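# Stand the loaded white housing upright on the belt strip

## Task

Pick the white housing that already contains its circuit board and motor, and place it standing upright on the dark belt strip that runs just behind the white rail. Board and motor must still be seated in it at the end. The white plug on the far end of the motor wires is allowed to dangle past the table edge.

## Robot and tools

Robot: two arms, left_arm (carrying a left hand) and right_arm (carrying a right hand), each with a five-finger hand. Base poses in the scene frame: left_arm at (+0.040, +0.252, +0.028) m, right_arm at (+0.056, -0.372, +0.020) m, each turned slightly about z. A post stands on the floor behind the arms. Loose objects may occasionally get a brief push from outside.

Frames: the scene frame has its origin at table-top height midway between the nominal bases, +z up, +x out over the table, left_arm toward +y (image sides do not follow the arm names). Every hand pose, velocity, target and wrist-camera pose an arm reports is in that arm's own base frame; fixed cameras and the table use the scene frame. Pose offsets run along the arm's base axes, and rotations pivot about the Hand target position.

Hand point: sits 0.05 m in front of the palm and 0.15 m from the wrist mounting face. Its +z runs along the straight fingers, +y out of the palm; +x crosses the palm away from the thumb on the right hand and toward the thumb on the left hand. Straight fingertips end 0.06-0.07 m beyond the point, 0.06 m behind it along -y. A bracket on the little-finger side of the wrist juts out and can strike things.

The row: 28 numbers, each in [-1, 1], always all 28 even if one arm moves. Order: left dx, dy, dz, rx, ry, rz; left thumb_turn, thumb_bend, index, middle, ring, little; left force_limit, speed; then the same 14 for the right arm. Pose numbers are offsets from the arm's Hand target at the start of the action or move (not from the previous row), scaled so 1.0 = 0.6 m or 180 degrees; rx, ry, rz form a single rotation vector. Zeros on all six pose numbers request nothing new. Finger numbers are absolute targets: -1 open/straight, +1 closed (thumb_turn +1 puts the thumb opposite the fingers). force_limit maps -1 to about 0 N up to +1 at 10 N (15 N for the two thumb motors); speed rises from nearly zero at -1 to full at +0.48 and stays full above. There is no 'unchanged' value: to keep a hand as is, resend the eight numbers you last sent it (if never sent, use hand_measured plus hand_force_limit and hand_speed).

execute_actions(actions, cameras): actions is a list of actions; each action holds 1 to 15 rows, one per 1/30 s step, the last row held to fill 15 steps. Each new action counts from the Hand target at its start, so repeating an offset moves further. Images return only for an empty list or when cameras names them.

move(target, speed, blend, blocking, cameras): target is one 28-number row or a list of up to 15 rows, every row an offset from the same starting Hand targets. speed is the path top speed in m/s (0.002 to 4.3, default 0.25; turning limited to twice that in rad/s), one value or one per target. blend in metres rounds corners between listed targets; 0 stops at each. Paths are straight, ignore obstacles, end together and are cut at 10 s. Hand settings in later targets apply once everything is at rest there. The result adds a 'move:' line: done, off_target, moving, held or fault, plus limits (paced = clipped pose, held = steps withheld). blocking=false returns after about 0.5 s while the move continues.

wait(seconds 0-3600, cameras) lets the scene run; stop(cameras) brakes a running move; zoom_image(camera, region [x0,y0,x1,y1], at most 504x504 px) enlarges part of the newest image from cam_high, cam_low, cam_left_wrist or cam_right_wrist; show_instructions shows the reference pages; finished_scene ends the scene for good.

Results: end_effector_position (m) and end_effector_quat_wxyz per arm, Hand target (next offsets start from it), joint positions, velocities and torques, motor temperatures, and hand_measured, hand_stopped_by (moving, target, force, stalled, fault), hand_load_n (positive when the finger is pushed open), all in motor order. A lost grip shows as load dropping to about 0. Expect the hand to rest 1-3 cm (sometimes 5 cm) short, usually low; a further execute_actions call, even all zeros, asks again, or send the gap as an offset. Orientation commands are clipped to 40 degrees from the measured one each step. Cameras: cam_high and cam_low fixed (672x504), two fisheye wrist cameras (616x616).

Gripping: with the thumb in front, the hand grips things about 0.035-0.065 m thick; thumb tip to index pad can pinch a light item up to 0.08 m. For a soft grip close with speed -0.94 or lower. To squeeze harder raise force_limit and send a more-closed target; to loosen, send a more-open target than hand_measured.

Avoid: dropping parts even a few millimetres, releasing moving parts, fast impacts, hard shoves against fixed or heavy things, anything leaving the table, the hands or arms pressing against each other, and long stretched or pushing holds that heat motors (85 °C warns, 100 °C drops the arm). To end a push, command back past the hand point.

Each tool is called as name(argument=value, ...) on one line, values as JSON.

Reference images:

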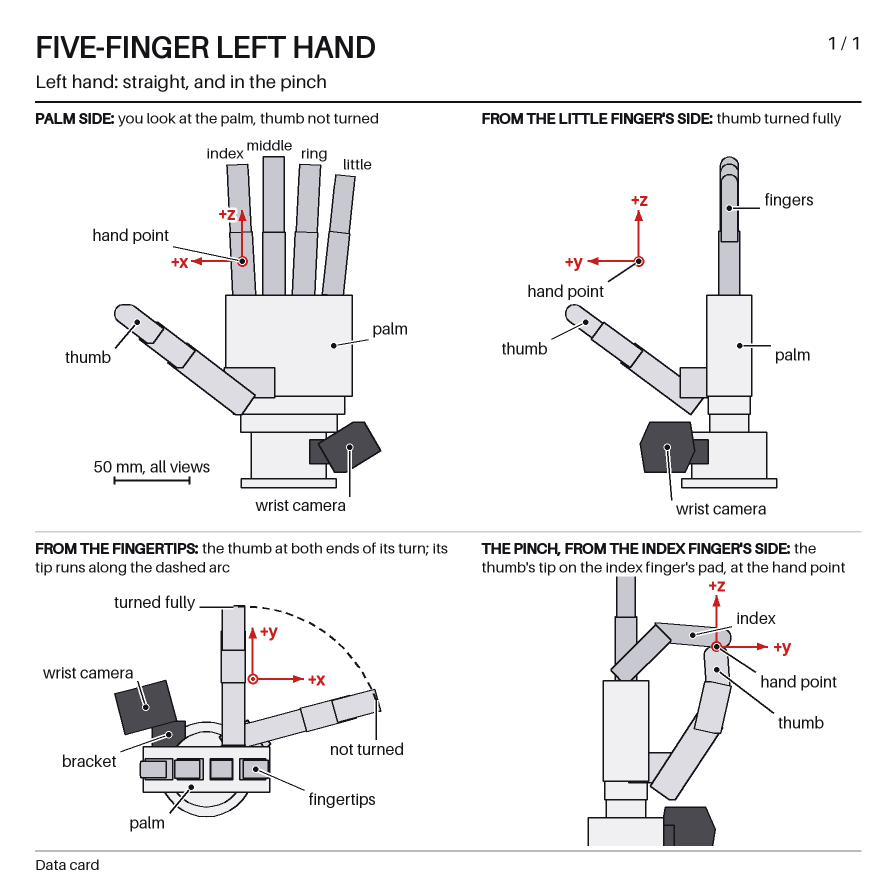

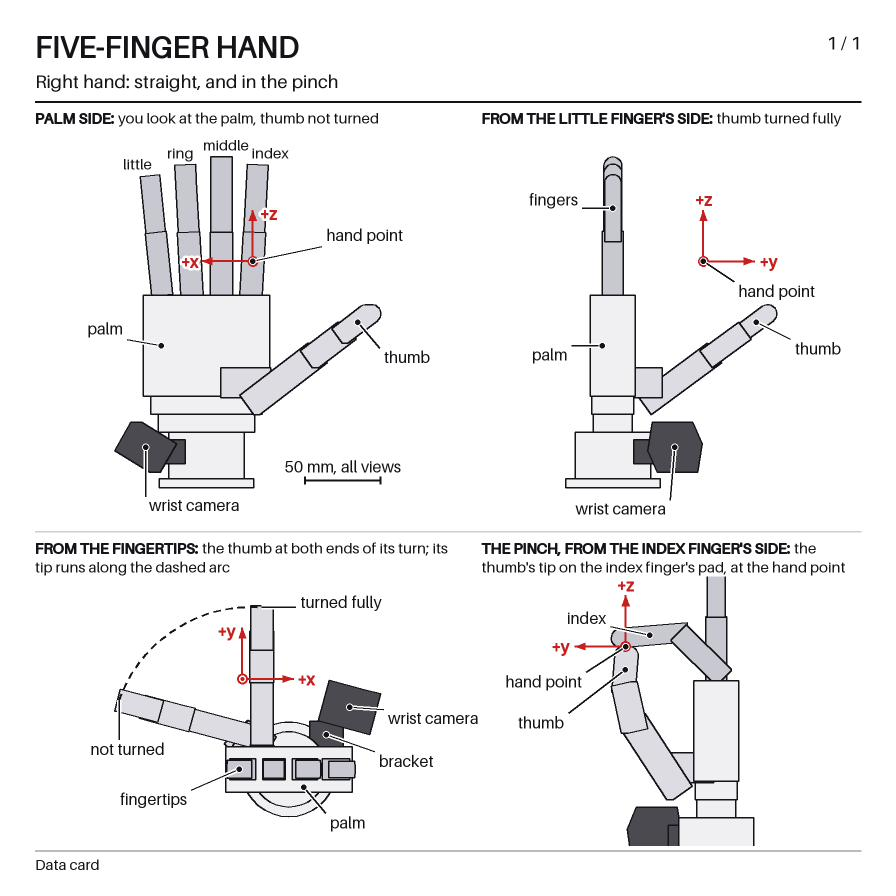

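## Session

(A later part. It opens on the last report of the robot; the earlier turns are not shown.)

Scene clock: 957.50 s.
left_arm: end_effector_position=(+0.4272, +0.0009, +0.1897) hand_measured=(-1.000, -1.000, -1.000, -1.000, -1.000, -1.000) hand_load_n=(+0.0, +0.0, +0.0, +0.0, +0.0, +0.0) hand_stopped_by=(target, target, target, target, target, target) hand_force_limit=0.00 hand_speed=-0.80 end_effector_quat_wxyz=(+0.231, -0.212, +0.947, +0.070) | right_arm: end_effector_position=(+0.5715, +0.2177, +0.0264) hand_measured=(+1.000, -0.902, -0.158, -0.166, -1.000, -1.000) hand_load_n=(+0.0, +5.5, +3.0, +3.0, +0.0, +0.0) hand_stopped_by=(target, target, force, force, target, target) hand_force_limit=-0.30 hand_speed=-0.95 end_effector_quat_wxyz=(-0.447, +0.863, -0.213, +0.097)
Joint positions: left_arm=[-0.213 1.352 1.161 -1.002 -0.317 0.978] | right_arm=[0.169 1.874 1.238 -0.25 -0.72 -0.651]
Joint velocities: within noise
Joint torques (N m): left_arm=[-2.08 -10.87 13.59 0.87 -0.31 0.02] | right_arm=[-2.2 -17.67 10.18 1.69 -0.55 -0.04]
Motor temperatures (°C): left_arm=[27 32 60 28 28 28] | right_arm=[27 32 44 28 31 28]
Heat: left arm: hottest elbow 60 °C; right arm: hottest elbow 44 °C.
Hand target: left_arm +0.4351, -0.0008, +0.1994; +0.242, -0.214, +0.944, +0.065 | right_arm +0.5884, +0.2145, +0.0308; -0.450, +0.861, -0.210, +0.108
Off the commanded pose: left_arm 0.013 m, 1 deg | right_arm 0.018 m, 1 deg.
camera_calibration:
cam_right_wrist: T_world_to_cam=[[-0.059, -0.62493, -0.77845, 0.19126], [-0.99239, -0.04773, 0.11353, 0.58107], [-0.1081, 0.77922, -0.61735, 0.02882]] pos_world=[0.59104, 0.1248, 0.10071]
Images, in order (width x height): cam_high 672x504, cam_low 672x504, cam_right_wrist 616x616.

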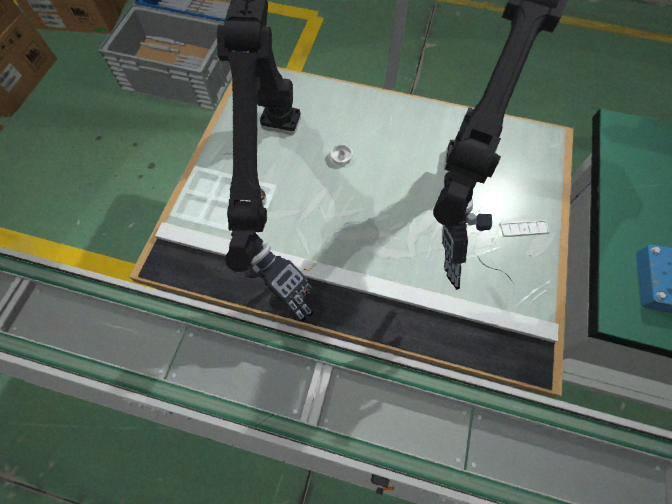

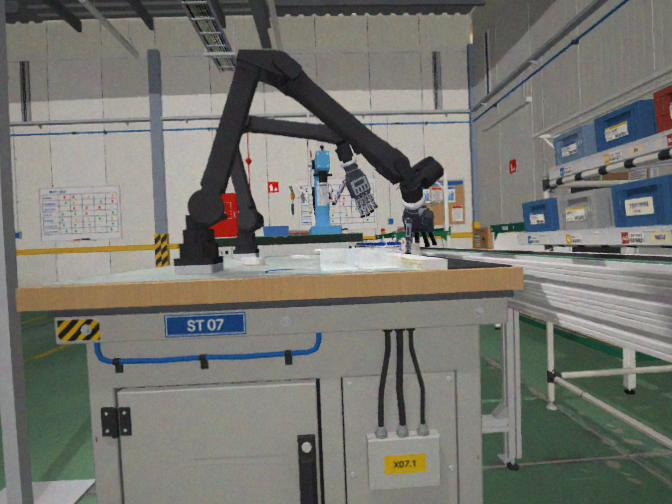

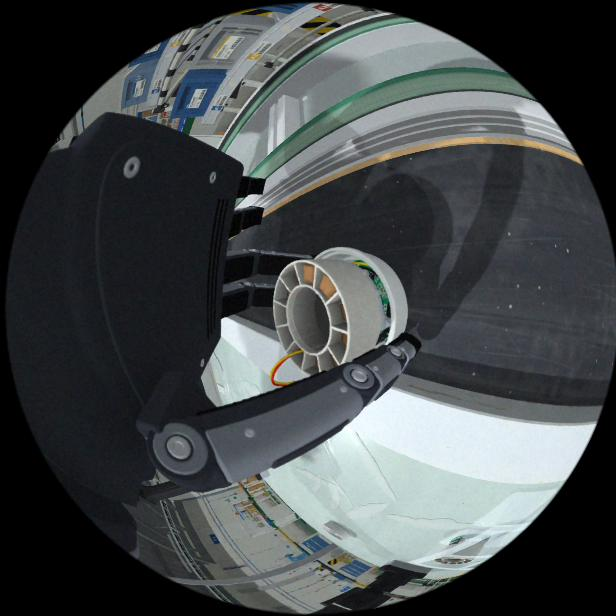

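zoom_image(camera="cam_right_wrist", region=[360, 300, 480, 420])

zoom_image(camera="cam_right_wrist", region=[200, 260, 320, 380])

zoom_image(camera="cam_high", region=[270, 240, 340, 310])

Scaled by 4.200 from the camera's image (finer frame: 880x880).

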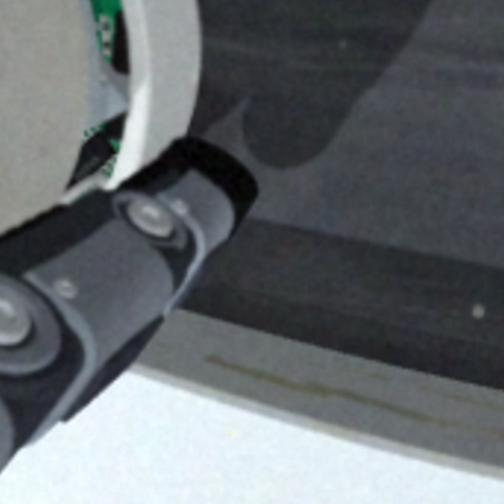

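Scaled by 4.200 from the camera's image (finer frame: 880x880).

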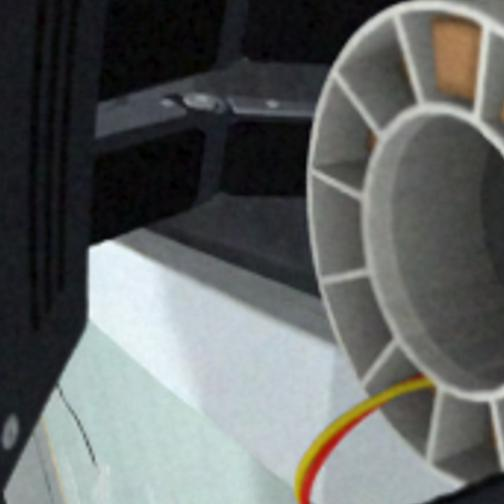

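Scaled by 7.200 from the camera's image (finer frame: 960x720).

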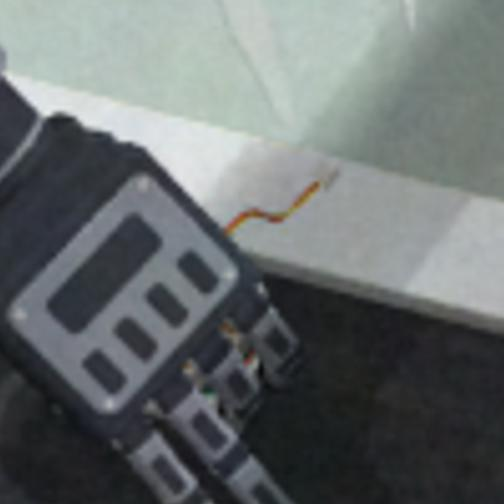

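move(target=[0,0,0,0,0,0,-1,-1,-1,-1,-1,-1,0,-0.8,-0.014,0,-0.0067,0,-0.008,0,1,-0.9,0.0,0.0,-1,-1,-0.3,-0.95], speed=0.03, cameras=["cam_low","cam_right_wrist"])

zoom_image(camera="cam_low", region=[390, 220, 430, 260])

zoom_image(camera="cam_right_wrist", region=[240, 220, 440, 420])

Scene clock: 1068.10 s.
left_arm: end_effector_position=(+0.4272, +0.0009, +0.1897) hand_measured=(-1.000, -1.000, -1.000, -1.000, -1.000, -1.000) hand_load_n=(+0.0, +0.0, +0.0, +0.0, +0.0, +0.0) hand_stopped_by=(target, target, target, target, target, target) hand_force_limit=0.00 hand_speed=-0.80 end_effector_quat_wxyz=(+0.231, -0.212, +0.947, +0.070) | right_arm: end_effector_position=(+0.5801, +0.2185, +0.0298) hand_measured=(+1.000, -0.902, -0.158, -0.166, -1.000, -1.000) hand_load_n=(+0.0, +5.5, +3.5, +3.5, +0.0, +0.0) hand_stopped_by=(target, target, force, force, target, target) hand_force_limit=-0.30 hand_speed=-0.95 end_effector_quat_wxyz=(-0.452, +0.860, -0.205, +0.114)
Joint positions: left_arm=[-0.213 1.352 1.161 -1.002 -0.317 0.978] | right_arm=[0.169 1.874 1.238 -0.211 -0.716 -0.652]
Joint torques (N m): left_arm=[-1.85 -10.99 13.52 0.85 -0.29 0.05] | right_arm=[-2.26 -19.19 6.48 2.24 -0.48 -0.07]
Motor temperatures (°C): left_arm=[27 32 61 28 28 28] | right_arm=[27 31 46 28 31 28]
Heat: left arm: hottest elbow 61 °C; right arm: hottest elbow 46 °C.
Hand target: left_arm +0.4351, -0.0008, +0.1994; +0.242, -0.214, +0.944, +0.065 | right_arm +0.5800, +0.2145, +0.0269; -0.453, +0.860, -0.205, +0.119
Off the commanded pose: left_arm 0.013 m, 1 deg | right_arm 0.005 m, 1 deg.
move: done
cam_right_wrist: T_world_to_cam=[[-0.02986, -0.62226, -0.78224, 0.17756], [-0.99615, -0.04602, 0.07464, 0.59221], [-0.08245, 0.78146, -0.61849, 0.01593]] pos_world=[0.59654, 0.12529, 0.10454]

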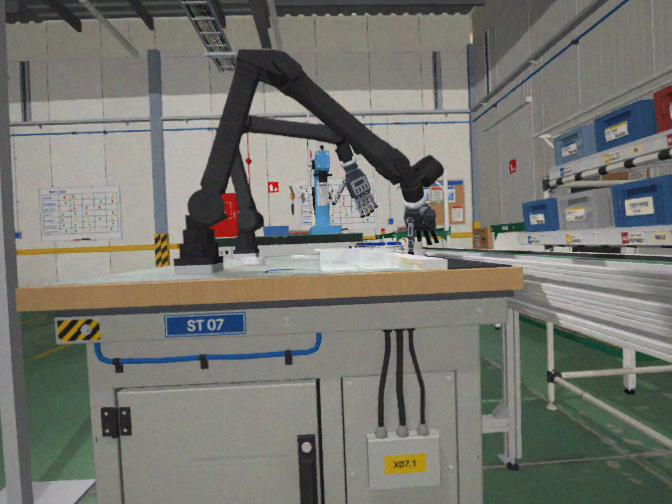

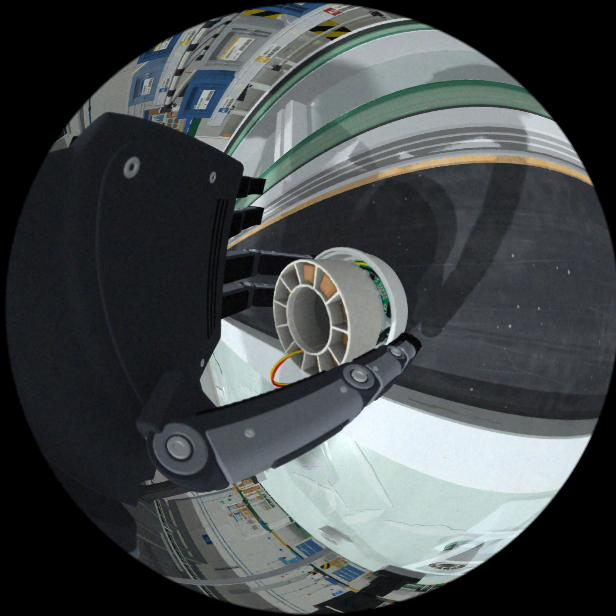

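Scaled by 12.600 from the camera's image (finer frame: 960x720).

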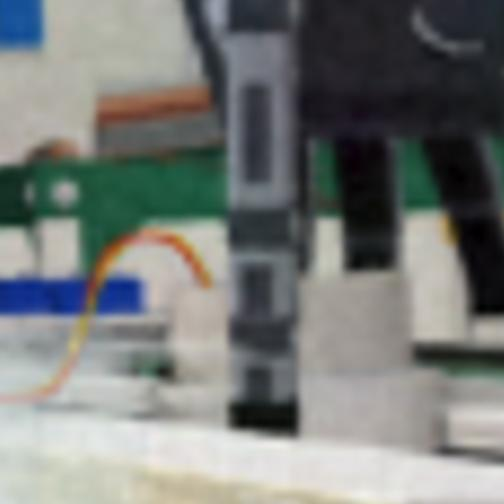

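Scaled by 2.520 from the camera's image (finer frame: 880x880).

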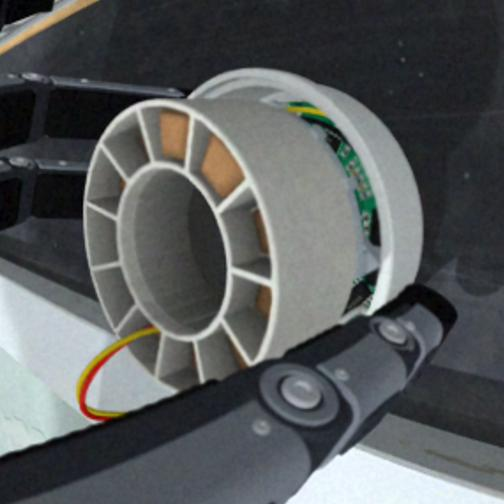

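move(target=[0,0,0,0,0,0,-1,-1,-1,-1,-1,-1,0,-0.8,0.003,0,-0.0067,0,0.003,0,1,-0.9,0.0,0.0,-1,-1,-0.3,-0.95], speed=0.02, cameras=["cam_low","cam_right_wrist"])

zoom_image(camera="cam_low", region=[390, 220, 430, 260])

Scene clock: 1082.03 s.
left_arm: end_effector_position=(+0.4272, +0.0009, +0.1897) hand_measured=(-1.000, -1.000, -1.000, -1.000, -1.000, -1.000) hand_load_n=(+0.0, +0.0, +0.0, +0.0, +0.0, +0.0) hand_stopped_by=(target, target, target, target, target, target) hand_force_limit=0.00 hand_speed=-0.80 end_effector_quat_wxyz=(+0.231, -0.212, +0.947, +0.070) | right_arm: end_effector_position=(+0.5801, +0.2185, +0.0298) hand_measured=(+1.000, -0.902, -0.158, -0.166, -1.000, -1.000) hand_load_n=(+0.5, +5.5, +3.0, +3.5, +0.0, +0.0) hand_stopped_by=(target, target, force, force, target, target) hand_force_limit=-0.30 hand_speed=-0.95 end_effector_quat_wxyz=(-0.452, +0.860, -0.205, +0.114)
Joint positions: left_arm=[-0.213 1.352 1.161 -1.002 -0.317 0.978] | right_arm=[0.169 1.874 1.238 -0.211 -0.716 -0.652]
Joint torques (N m): left_arm=[-2.02 -10.87 13.56 0.91 -0.31 0.03] | right_arm=[-1.9 -17.96 7.25 2.15 -0.55 -0.03]
Motor temperatures (°C): left_arm=[27 32 61 28 28 28] | right_arm=[27 31 45 28 31 28]
Heat: left arm: hottest elbow 61 °C; right arm: hottest elbow 45 °C.
Hand target: left_arm +0.4351, -0.0008, +0.1994; +0.242, -0.214, +0.944, +0.065 | right_arm +0.5817, +0.2145, +0.0228; -0.452, +0.860, -0.207, +0.115
Off the commanded pose: left_arm 0.013 m, 1 deg | right_arm 0.008 m, 0 deg.
move: done
cam_right_wrist: T_world_to_cam=[[-0.02986, -0.62226, -0.78224, 0.17756], [-0.99615, -0.04602, 0.07464, 0.59221], [-0.08245, 0.78146, -0.61849, 0.01593]] pos_world=[0.59654, 0.12529, 0.10454]

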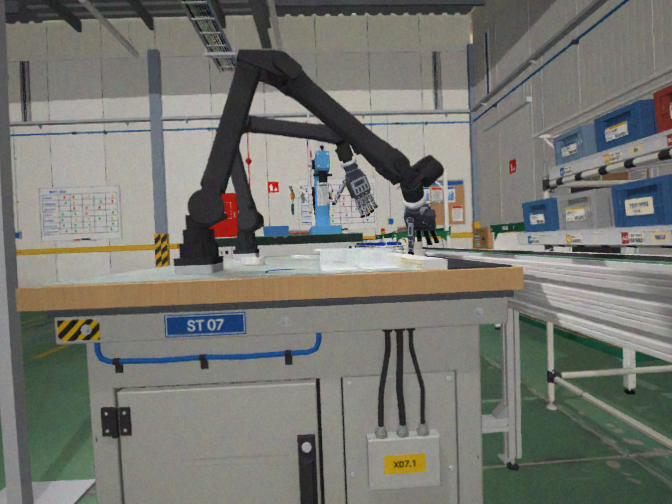

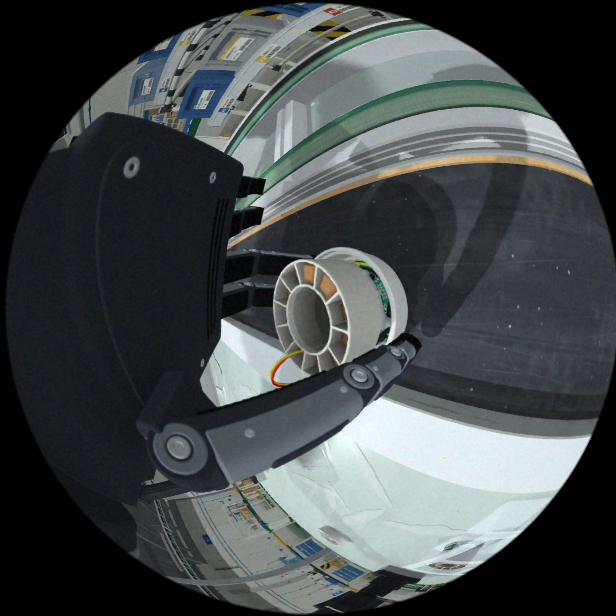

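Scaled by 12.600 from the camera's image (finer frame: 960x720).

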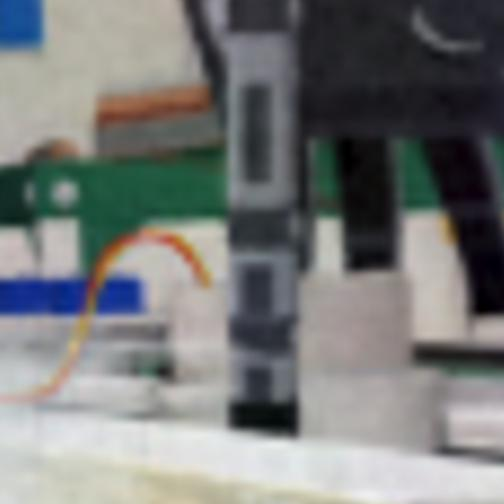

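move(target=[0,0,0,0,0,0,-1,-1,-1,-1,-1,-1,0,-0.8,0,0,-0.0067,0,0,0,1,-0.9,0.0,0.0,-1,-1,-0.3,-0.95], speed=0.02, cameras=["cam_low"])

zoom_image(camera="cam_low", region=[390, 220, 430, 260])

Scene clock: 1089.70 s.
left_arm: end_effector_position=(+0.4272, +0.0009, +0.1897) hand_measured=(-1.000, -1.000, -1.000, -1.000, -1.000, -1.000) hand_load_n=(+0.0, +0.0, +0.0, +0.0, +0.0, +0.0) hand_stopped_by=(target, target, target, target, target, target) hand_force_limit=0.00 hand_speed=-0.80 end_effector_quat_wxyz=(+0.231, -0.212, +0.947, +0.070) | right_arm: end_effector_position=(+0.5807, +0.2186, +0.0290) hand_measured=(+1.000, -0.902, -0.158, -0.166, -1.000, -1.000) hand_load_n=(+0.0, +5.5, +3.5, +3.5, +0.0, +0.0) hand_stopped_by=(target, target, force, force, target, target) hand_force_limit=-0.30 hand_speed=-0.95 end_effector_quat_wxyz=(-0.453, +0.860, -0.205, +0.115)
Joint positions: left_arm=[-0.213 1.352 1.161 -1.002 -0.317 0.978] | right_arm=[0.169 1.876 1.238 -0.208 -0.716 -0.652]
Joint torques (N m): left_arm=[-1.79 -10.81 13.55 0.88 -0.3 0.03] | right_arm=[-2.2 -17.9 7.02 2.19 -0.55 -0.04]
Motor temperatures (°C): left_arm=[27 32 61 28 28 28] | right_arm=[27 31 44 28 31 28]
Heat: left arm: hottest elbow 61 °C; right arm: hottest elbow 44 °C.
Hand target: left_arm +0.4351, -0.0008, +0.1994; +0.242, -0.214, +0.944, +0.065 | right_arm +0.5818, +0.2145, +0.0189; -0.452, +0.860, -0.207, +0.115
Off the commanded pose: left_arm 0.013 m, 1 deg | right_arm 0.011 m, 0 deg.
move: off_target (right_arm)

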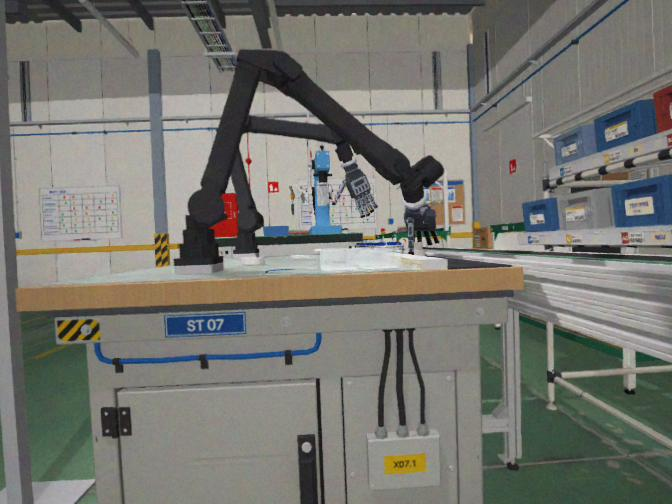

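Scaled by 12.600 from the camera's image (finer frame: 960x720).

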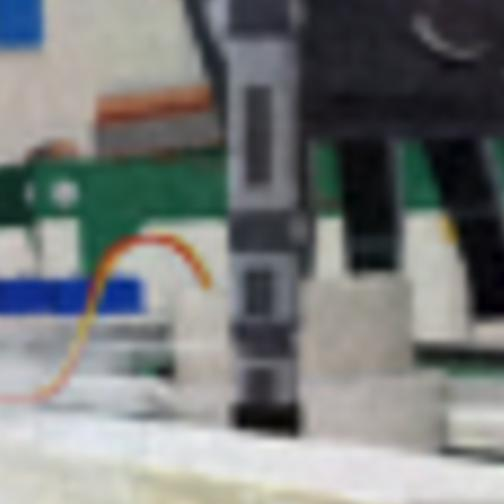

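move(target=[0,0,0,0,0,0,-1,-1,-1,-1,-1,-1,0,-0.8,0,0,-0.005,0,0,0,1,-0.9,0.0,0.0,-1,-1,-0.3,-0.95], speed=0.02, cameras=["cam_low"])

zoom_image(camera="cam_low", region=[390, 220, 430, 260])

Scene clock: 1105.43 s.
left_arm: end_effector_position=(+0.4272, +0.0009, +0.1897) hand_measured=(-1.000, -1.000, -1.000, -1.000, -1.000, -1.000) hand_load_n=(+0.0, +0.0, -0.5, +0.0, +0.0, +0.0) hand_stopped_by=(target, target, target, target, target, target) hand_force_limit=0.00 hand_speed=-0.80 end_effector_quat_wxyz=(+0.231, -0.212, +0.947, +0.070) | right_arm: end_effector_position=(+0.5819, +0.2188, +0.0282) hand_measured=(+1.000, -0.902, -0.158, -0.166, -1.000, -1.000) hand_load_n=(+0.5, +5.5, +3.0, +3.5, +0.0, +0.0) hand_stopped_by=(target, target, force, force, target, target) hand_force_limit=-0.30 hand_speed=-0.95 end_effector_quat_wxyz=(-0.453, +0.860, -0.204, +0.117)
Joint positions: left_arm=[-0.213 1.352 1.161 -1.002 -0.317 0.978] | right_arm=[0.169 1.878 1.238 -0.201 -0.716 -0.652]
Joint torques (N m): left_arm=[-1.79 -10.99 13.55 0.87 -0.31 0.05] | right_arm=[-2.14 -17.61 6.79 2.35 -0.55 -0.03]
Motor temperatures (°C): left_arm=[27 32 62 28 28 28] | right_arm=[27 32 43 28 31 28]
Heat: left arm: hottest elbow 62 °C; right arm: hottest elbow 43 °C.
Hand target: left_arm +0.4351, -0.0008, +0.1994; +0.242, -0.214, +0.944, +0.065 | right_arm +0.5817, +0.2145, +0.0160; -0.452, +0.860, -0.207, +0.115
Off the commanded pose: left_arm 0.013 m, 1 deg | right_arm 0.013 m, 0 deg.
move: off_target (right_arm)

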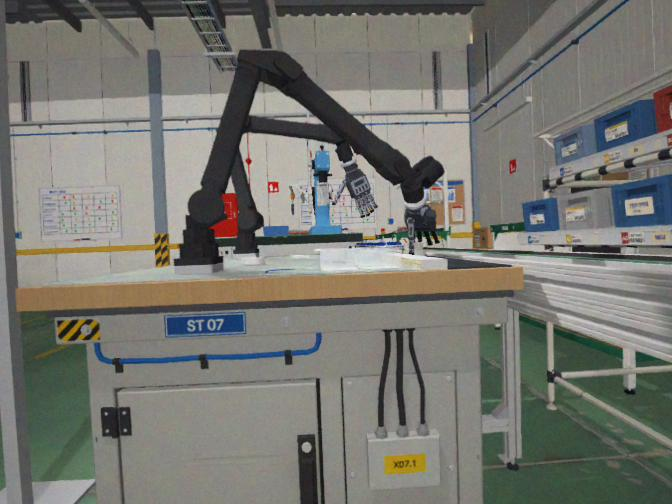

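Scaled by 12.600 from the camera's image (finer frame: 960x720).

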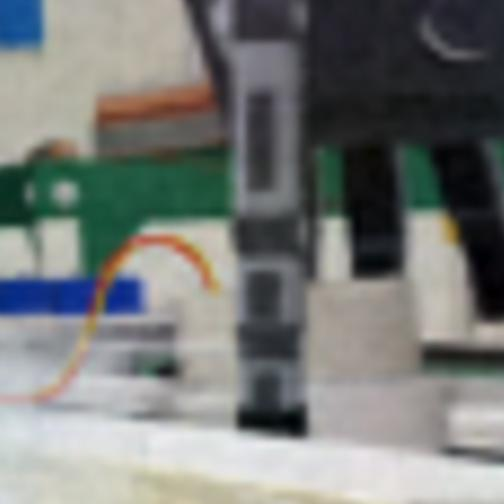

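move(target=[0,0,0,0,0,0,-1,-1,-1,-1,-1,-1,0,-0.8,-0.003,0,-0.005,0,0.006,0,1,-0.9,0.0,0.0,-1,-1,-0.3,-0.95], speed=0.02, cameras=["cam_low","cam_right_wrist"])

zoom_image(camera="cam_low", region=[390, 220, 430, 260])

zoom_image(camera="cam_right_wrist", region=[240, 220, 440, 420])

Scene clock: 1117.07 s.
left_arm: end_effector_position=(+0.4272, +0.0009, +0.1897) hand_measured=(-1.000, -1.000, -1.000, -1.000, -1.000, -1.000) hand_load_n=(+0.0, +0.0, +0.0, +0.0, +0.0, +0.0) hand_stopped_by=(target, target, target, target, target, target) hand_force_limit=0.00 hand_speed=-0.80 end_effector_quat_wxyz=(+0.231, -0.212, +0.947, +0.070) | right_arm: end_effector_position=(+0.5817, +0.2189, +0.0276) hand_measured=(+1.000, -0.902, -0.158, -0.166, -1.000, -1.000) hand_load_n=(+0.0, +5.5, +3.0, +3.0, +0.0, +0.0) hand_stopped_by=(target, target, force, force, target, target) hand_force_limit=-0.30 hand_speed=-0.95 end_effector_quat_wxyz=(-0.453, +0.860, -0.204, +0.116)
Joint positions: left_arm=[-0.213 1.352 1.161 -1.002 -0.317 0.978] | right_arm=[0.169 1.879 1.238 -0.2 -0.717 -0.652]
Joint torques (N m): left_arm=[-2.08 -10.58 13.55 0.85 -0.31 0.05] | right_arm=[-2.14 -17.08 7.23 1.78 -0.61 -0.03]
Motor temperatures (°C): left_arm=[27 32 62 28 28 28] | right_arm=[27 32 43 28 31 28]
Heat: left arm: hottest elbow 62 °C; right arm: hottest elbow 43 °C.
Hand target: left_arm +0.4351, -0.0008, +0.1994; +0.242, -0.214, +0.944, +0.065 | right_arm +0.5800, +0.2145, +0.0129; -0.450, +0.861, -0.211, +0.107
Off the commanded pose: left_arm 0.013 m, 1 deg | right_arm 0.015 m, 1 deg.
move: off_target (right_arm)
cam_right_wrist: T_world_to_cam=[[-0.02561, -0.62097, -0.78342, 0.17345], [-0.99646, -0.0469, 0.06974, 0.59448], [-0.08005, 0.78243, -0.61757, 0.01265]] pos_world=[0.59783, 0.12569, 0.10223]

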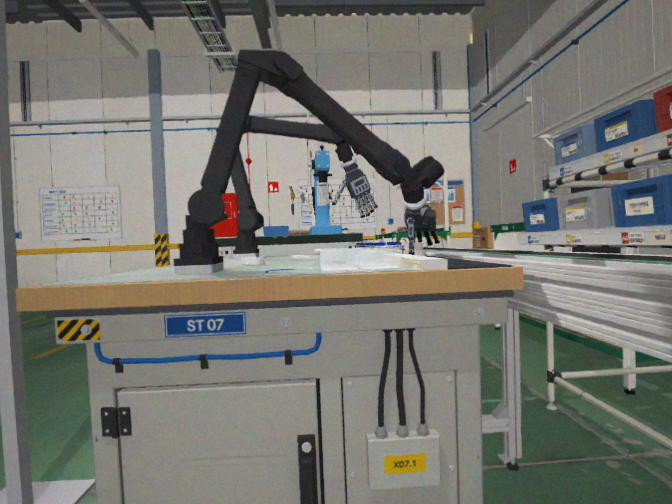

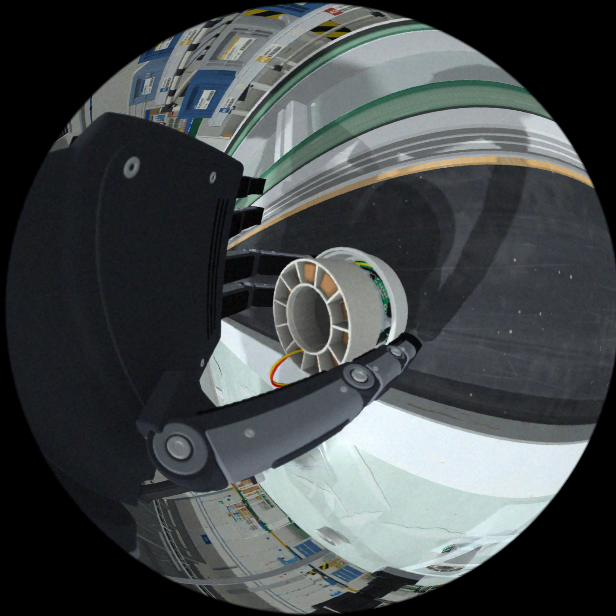

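Scaled by 12.600 from the camera's image (finer frame: 960x720).

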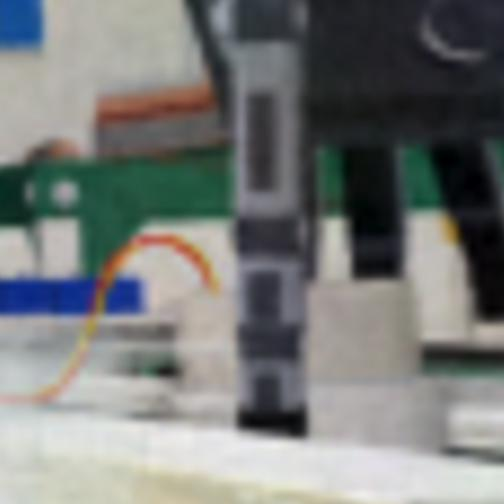

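Scaled by 2.520 from the camera's image (finer frame: 880x880).

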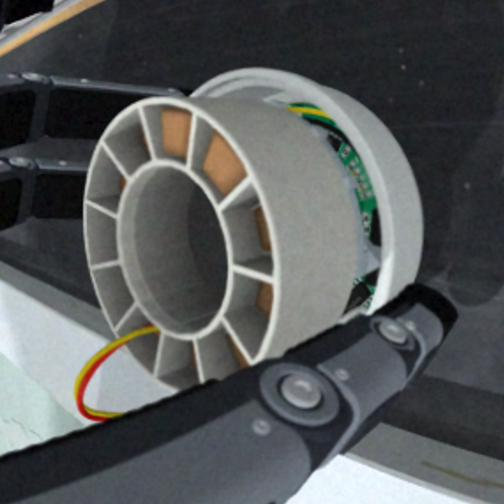

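move(target=[0,0,0,0,0,0,-1,-1,-1,-1,-1,-1,0,-0.8,0,0,-0.0067,0,0,0,1,-0.9,0.0,0.0,-1,-1,-0.3,-0.95], speed=0.02, cameras=["cam_low"])

zoom_image(camera="cam_low", region=[390, 220, 430, 260])

Scene clock: 1137.50 s.
left_arm: end_effector_position=(+0.4272, +0.0009, +0.1897) hand_measured=(-1.000, -1.000, -1.000, -1.000, -1.000, -1.000) hand_load_n=(+0.0, -0.5, +0.0, +0.0, +0.0, +0.0) hand_stopped_by=(target, target, target, target, target, target) hand_force_limit=0.00 hand_speed=-0.80 end_effector_quat_wxyz=(+0.231, -0.212, +0.947, +0.070) | right_arm: end_effector_position=(+0.5815, +0.2191, +0.0271) hand_measured=(+1.000, -0.902, -0.158, -0.166, -1.000, -1.000) hand_load_n=(+0.0, +5.5, +3.0, +3.5, +0.0, +0.0) hand_stopped_by=(target, target, force, force, target, target) hand_force_limit=-0.30 hand_speed=-0.95 end_effector_quat_wxyz=(-0.454, +0.860, -0.204, +0.115)
Joint positions: left_arm=[-0.213 1.352 1.161 -1.002 -0.317 0.978] | right_arm=[0.169 1.881 1.238 -0.2 -0.719 -0.652]
Joint torques (N m): left_arm=[-2.02 -10.87 13.57 0.85 -0.31 0.03] | right_arm=[-2.37 -16.67 6.98 2.1 -0.55 -0.01]
Motor temperatures (°C): left_arm=[27 32 62 28 28 28] | right_arm=[27 31 42 28 31 28]
Heat: left arm: hottest elbow 62 °C; right arm: hottest elbow 42 °C.
Hand target: left_arm +0.4351, -0.0008, +0.1994; +0.242, -0.214, +0.944, +0.065 | right_arm +0.5800, +0.2145, +0.0088; -0.450, +0.861, -0.211, +0.107
Off the commanded pose: left_arm 0.013 m, 1 deg | right_arm 0.019 m, 1 deg.
move: off_target (right_arm)

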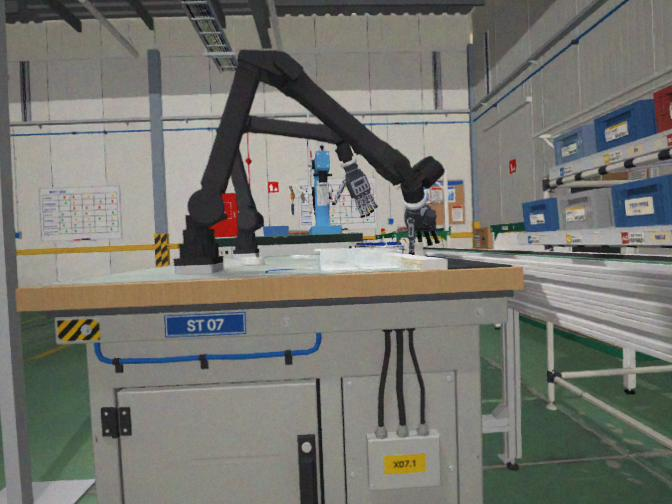

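Scaled by 12.600 from the camera's image (finer frame: 960x720).

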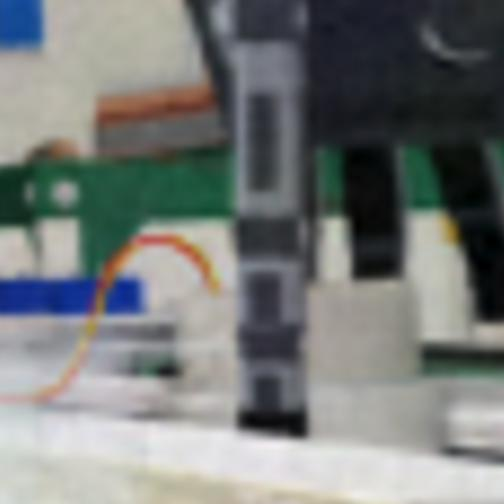

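move(target=[0,0,0,0,0,0,-1,-1,-1,-1,-1,-1,0,-0.8,0,0,0.0183,0,0,0,1,-0.9,0.0,0.0,-1,-1,-0.3,-0.95], speed=0.02, cameras=[])

move(target=[0,0,0,0,0,0,-1,-1,-1,-1,-1,-1,0,-0.8,0,0,0,0,0,0,1,-0.9,-0.25,-0.25,-1,-1,-0.3,-0.96], speed=0.02, cameras=["cam_low","cam_right_wrist"])

zoom_image(camera="cam_right_wrist", region=[240, 220, 440, 420])

zoom_image(camera="cam_low", region=[390, 220, 430, 260])

Scene clock: 1159.43 s.
left_arm: end_effector_position=(+0.4272, +0.0009, +0.1897) hand_measured=(-1.000, -1.000, -1.000, -1.000, -1.000, -1.000) hand_load_n=(+0.0, +0.0, +0.0, +0.0, +0.0, +0.0) hand_stopped_by=(target, target, target, target, target, target) hand_force_limit=0.00 hand_speed=-0.80 end_effector_quat_wxyz=(+0.231, -0.212, +0.947, +0.070) | right_arm: end_effector_position=(+0.5804, +0.2191, +0.0268) hand_measured=(+1.000, -0.902, -0.158, -0.166, -1.000, -1.000) hand_load_n=(+0.0, +5.5, +3.0, +4.0, +0.0, +0.0) hand_stopped_by=(target, target, force, force, target, target) hand_force_limit=-0.30 hand_speed=-0.95 end_effector_quat_wxyz=(-0.453, +0.860, -0.205, +0.113)
Joint positions: left_arm=[-0.213 1.352 1.161 -1.002 -0.317 0.978] | right_arm=[0.169 1.881 1.238 -0.205 -0.72 -0.652]
Joint torques (N m): left_arm=[-1.79 -10.75 13.61 0.84 -0.31 0.03] | right_arm=[-2.2 -18.02 7.68 1.46 -0.47 -0.02]
Motor temperatures (°C): left_arm=[27 32 62 28 28 28] | right_arm=[27 32 42 28 31 28]
Heat: left arm: hottest elbow 62 °C; right arm: hottest elbow 42 °C.
Hand target: left_arm +0.4351, -0.0008, +0.1994; +0.242, -0.214, +0.944, +0.065 | right_arm +0.5799, +0.2145, +0.0198; -0.450, +0.861, -0.211, +0.107
Off the commanded pose: left_arm 0.013 m, 1 deg | right_arm 0.008 m, 1 deg.
move: done

Scene clock: 1160.47 s.
left_arm: end_effector_position=(+0.4272, +0.0009, +0.1897) hand_measured=(-1.000, -1.000, -1.000, -1.000, -1.000, -1.000) hand_load_n=(+0.0, +0.0, +0.0, +0.0, +0.0, +0.0) hand_stopped_by=(target, target, target, target, target, target) hand_force_limit=0.00 hand_speed=-0.80 end_effector_quat_wxyz=(+0.231, -0.212, +0.947, +0.070) | right_arm: end_effector_position=(+0.5795, +0.2190, +0.0264) hand_measured=(+1.000, -0.900, -0.250, -0.250, -1.000, -1.000) hand_load_n=(+0.0, +0.5, +0.0, +0.0, +0.0, +0.0) hand_stopped_by=(target, target, target, target, target, target) hand_force_limit=-0.30 hand_speed=-0.96 end_effector_quat_wxyz=(-0.453, +0.860, -0.205, +0.111)
Joint positions: left_arm=[-0.213 1.352 1.161 -1.002 -0.317 0.978] | right_arm=[0.169 1.881 1.238 -0.209 -0.72 -0.652]
Joint torques (N m): left_arm=[-1.96 -10.93 13.57 0.85 -0.29 0.03] | right_arm=[-2.37 -18.2 7.69 1.5 -0.5 0]
Motor temperatures (°C): left_arm=[27 32 62 28 28 28] | right_arm=[27 32 42 28 31 28]
Heat: left arm: hottest elbow 62 °C; right arm: hottest elbow 42 °C.
Hand target: left_arm +0.4351, -0.0008, +0.1994; +0.242, -0.214, +0.944, +0.065 | right_arm +0.5800, +0.2145, +0.0198; -0.450, +0.861, -0.211, +0.107
Off the commanded pose: left_arm 0.013 m, 1 deg | right_arm 0.008 m, 1 deg.
move: done
cam_right_wrist: T_world_to_cam=[[-0.03216, -0.62074, -0.78336, 0.17612], [-0.99565, -0.04868, 0.07945, 0.59208], [-0.08745, 0.78251, -0.61647, 0.01593]] pos_world=[0.59656, 0.12568, 0.10075]

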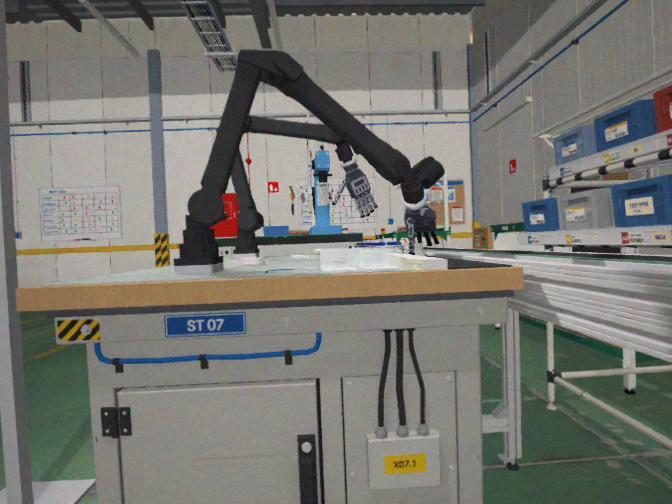

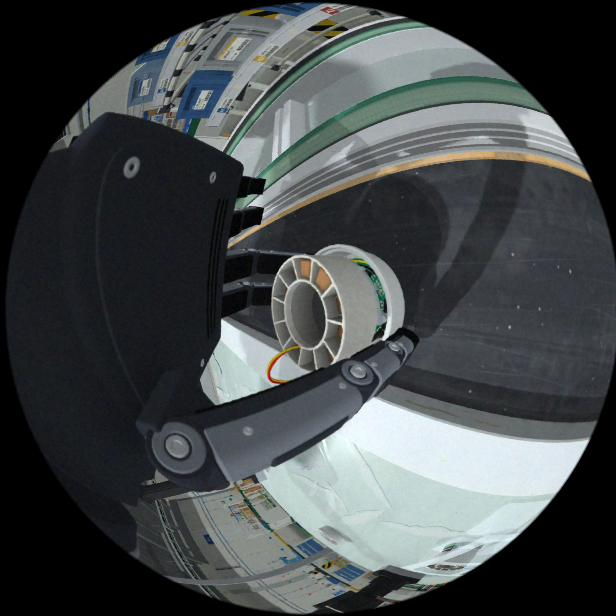

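Scaled by 2.520 from the camera's image (finer frame: 880x880).

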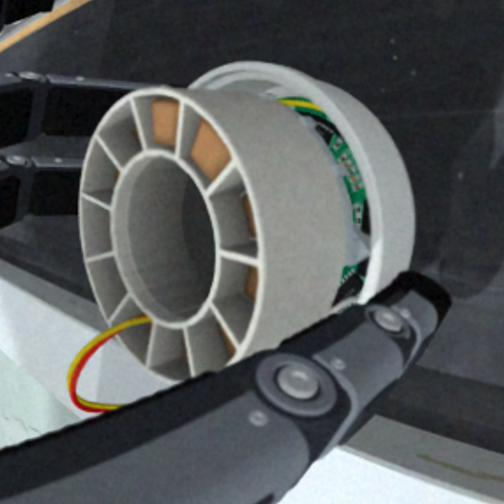

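Scaled by 12.600 from the camera's image (finer frame: 960x720).

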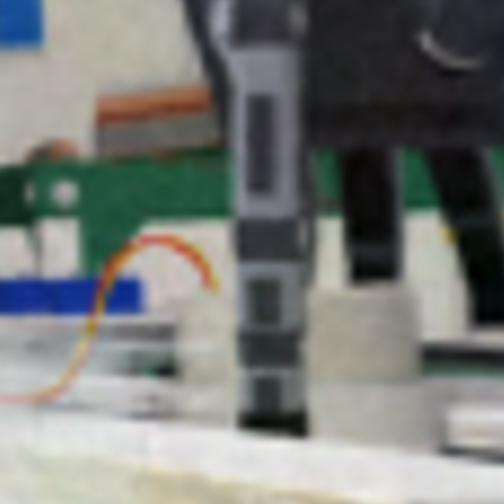

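move(target=[0,0,0,0,0,0,-1,-1,-1,-1,-1,-1,0,-0.8,0,0,0,0,0,0,1,-1,-0.65,-0.65,-1,-1,-0.3,-0.9], speed=0.02, cameras=["cam_right_wrist","cam_low"])

zoom_image(camera="cam_right_wrist", region=[240, 220, 440, 420])

zoom_image(camera="cam_low", region=[390, 220, 430, 260])

Scene clock: 1211.27 s.
left_arm: end_effector_position=(+0.4272, +0.0009, +0.1897) hand_measured=(-1.000, -1.000, -1.000, -1.000, -1.000, -1.000) hand_load_n=(+0.0, +0.0, +0.0, +0.0, +0.0, +0.0) hand_stopped_by=(target, target, target, target, target, target) hand_force_limit=0.00 hand_speed=-0.80 end_effector_quat_wxyz=(+0.231, -0.212, +0.947, +0.070) | right_arm: end_effector_position=(+0.5795, +0.2190, +0.0264) hand_measured=(+1.000, -1.000, -0.650, -0.650, -1.000, -1.000) hand_load_n=(+0.0, +0.0, +0.0, +0.0, +0.0, +0.0) hand_stopped_by=(target, target, target, target, target, target) hand_force_limit=-0.30 hand_speed=-0.90 end_effector_quat_wxyz=(-0.453, +0.860, -0.205, +0.111)
Joint positions: left_arm=[-0.213 1.352 1.161 -1.002 -0.317 0.978] | right_arm=[0.169 1.881 1.238 -0.209 -0.72 -0.652]
Joint torques (N m): left_arm=[-1.79 -10.87 13.57 0.87 -0.3 0.04] | right_arm=[-2.02 -17.85 7.65 1.44 -0.5 -0.02]
Motor temperatures (°C): left_arm=[27 32 63 28 28 28] | right_arm=[27 33 42 28 31 28]
Heat: left arm: hottest elbow 63 °C; right arm: hottest elbow 42 °C.
Hand target: left_arm +0.4351, -0.0008, +0.1994; +0.242, -0.214, +0.944, +0.065 | right_arm +0.5800, +0.2145, +0.0198; -0.450, +0.861, -0.211, +0.107
Off the commanded pose: left_arm 0.013 m, 1 deg | right_arm 0.008 m, 1 deg.
move: done
cam_right_wrist: T_world_to_cam=[[-0.03216, -0.62074, -0.78336, 0.17612], [-0.99565, -0.04868, 0.07945, 0.59208], [-0.08745, 0.78251, -0.61647, 0.01593]] pos_world=[0.59656, 0.12568, 0.10075]
Images, in order (width x height): cam_low 672x504, cam_right_wrist 616x616.

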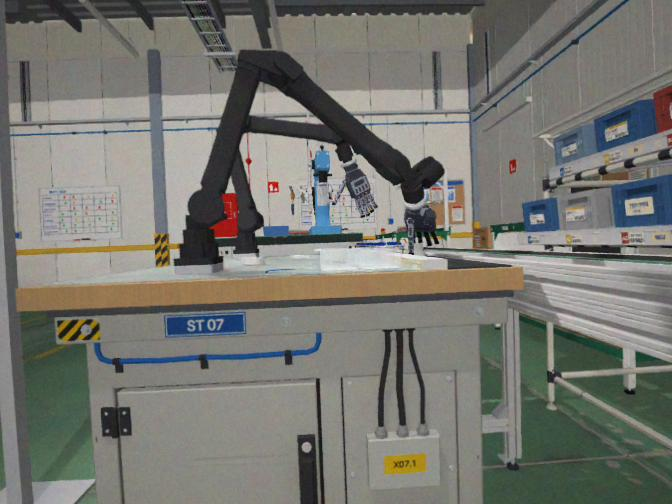

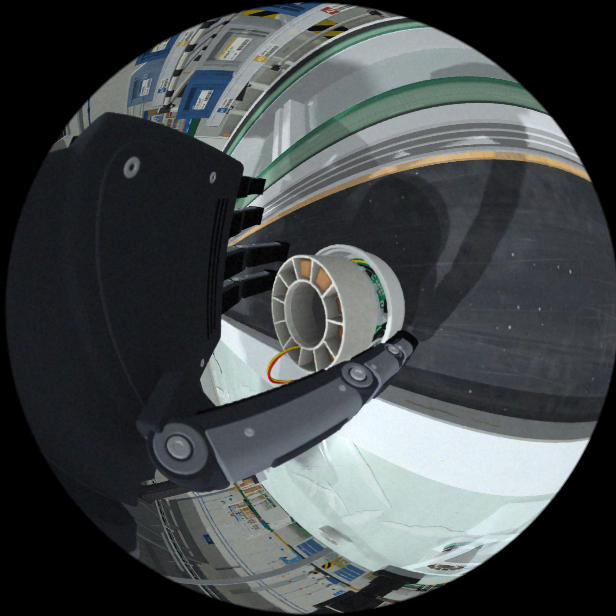

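Scaled by 2.520 from the camera's image (finer frame: 880x880).

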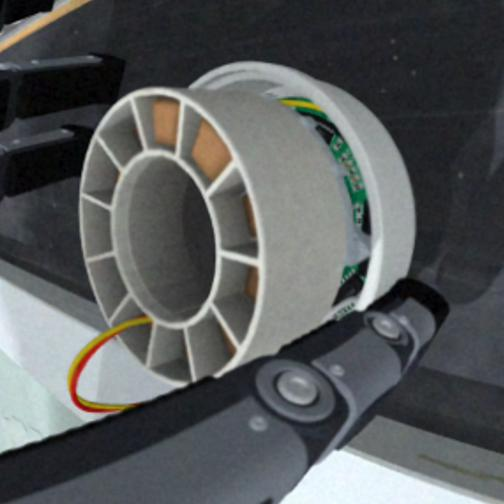

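Scaled by 12.600 from the camera's image (finer frame: 960x720).

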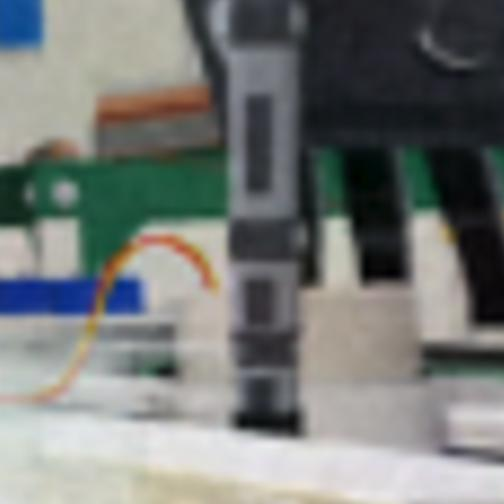

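move(target=[0,0,0,0,0,0,-1,-1,-1,-1,-1,-1,0,-0.8,0,-0.0167,0.005,0,0,0,1,-1,-0.65,-0.65,-1,-1,-0.3,-0.9], speed=0.03, cameras=["cam_right_wrist","cam_low"])

zoom_image(camera="cam_right_wrist", region=[240, 220, 440, 420])

Scene clock: 1225.37 s.
left_arm: end_effector_position=(+0.4272, +0.0009, +0.1897) hand_measured=(-1.000, -1.000, -1.000, -1.000, -1.000, -1.000) hand_load_n=(+0.0, +0.0, +0.0, +0.0, +0.0, +0.0) hand_stopped_by=(target, target, target, target, target, target) hand_force_limit=0.00 hand_speed=-0.80 end_effector_quat_wxyz=(+0.231, -0.212, +0.947, +0.070) | right_arm: end_effector_position=(+0.5773, +0.2134, +0.0252) hand_measured=(+1.000, -1.000, -0.650, -0.650, -1.000, -1.000) hand_load_n=(+0.0, +0.0, +0.0, +0.0, +0.0, +0.0) hand_stopped_by=(target, target, target, target, target, target) hand_force_limit=-0.30 hand_speed=-0.90 end_effector_quat_wxyz=(-0.452, +0.861, -0.206, +0.106)
Joint positions: left_arm=[-0.213 1.352 1.161 -1.002 -0.317 0.978] | right_arm=[0.158 1.881 1.238 -0.227 -0.731 -0.664]
Joint torques (N m): left_arm=[-1.9 -10.87 13.52 0.8 -0.31 0.03] | right_arm=[-2.67 -18.61 7.64 1.44 -0.54 -0.06]
Motor temperatures (°C): left_arm=[27 31 63 28 28 28] | right_arm=[27 33 42 28 31 28]
Heat: left arm: hottest elbow 63 °C; right arm: hottest elbow 42 °C.
Hand target: left_arm +0.4351, -0.0008, +0.1994; +0.242, -0.214, +0.944, +0.065 | right_arm +0.5800, +0.2044, +0.0228; -0.450, +0.861, -0.211, +0.107
Off the commanded pose: left_arm 0.013 m, 1 deg | right_arm 0.010 m, 1 deg.
move: done
cam_right_wrist: T_world_to_cam=[[-0.03845, -0.6204, -0.78334, 0.17523], [-0.99457, -0.05213, 0.09011, 0.58957], [-0.09674, 0.78255, -0.61503, 0.02475]] pos_world=[0.59549, 0.12008, 0.09936]
Images, in order (width x height): cam_low 672x504, cam_right_wrist 616x616.

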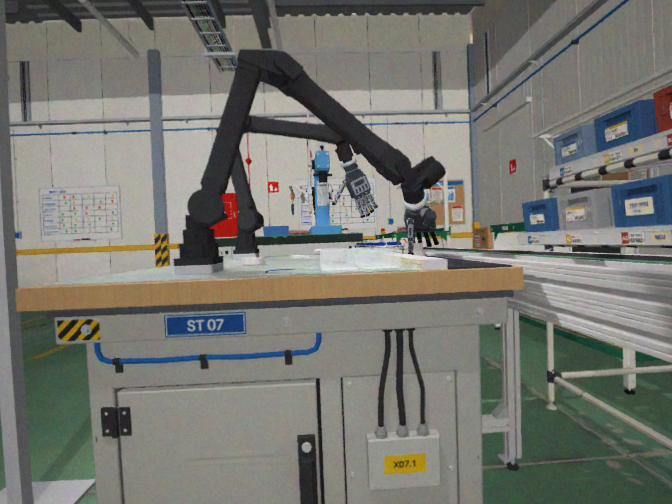

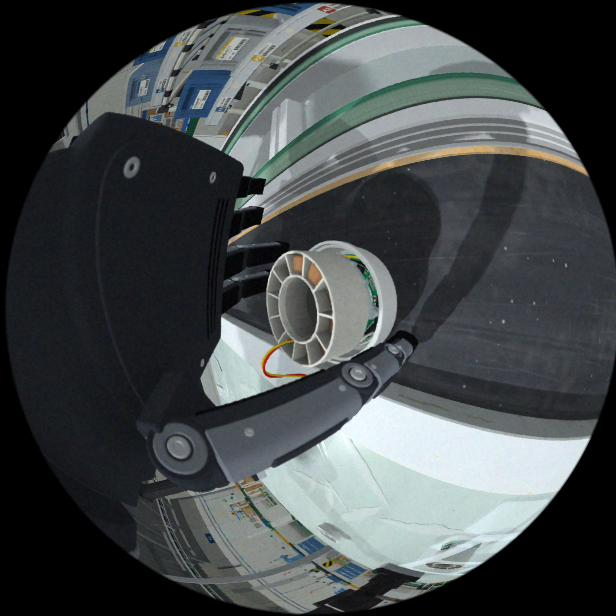

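Scaled by 2.520 from the camera's image (finer frame: 880x880).

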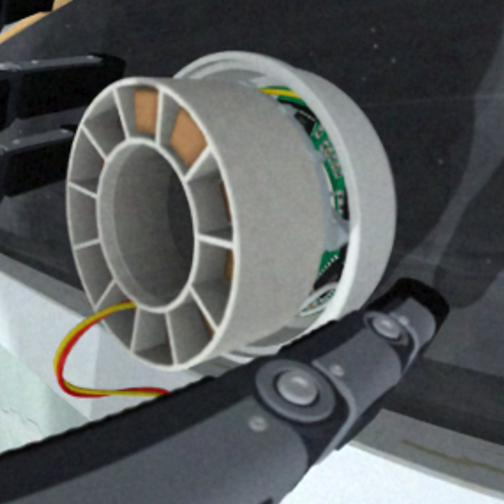

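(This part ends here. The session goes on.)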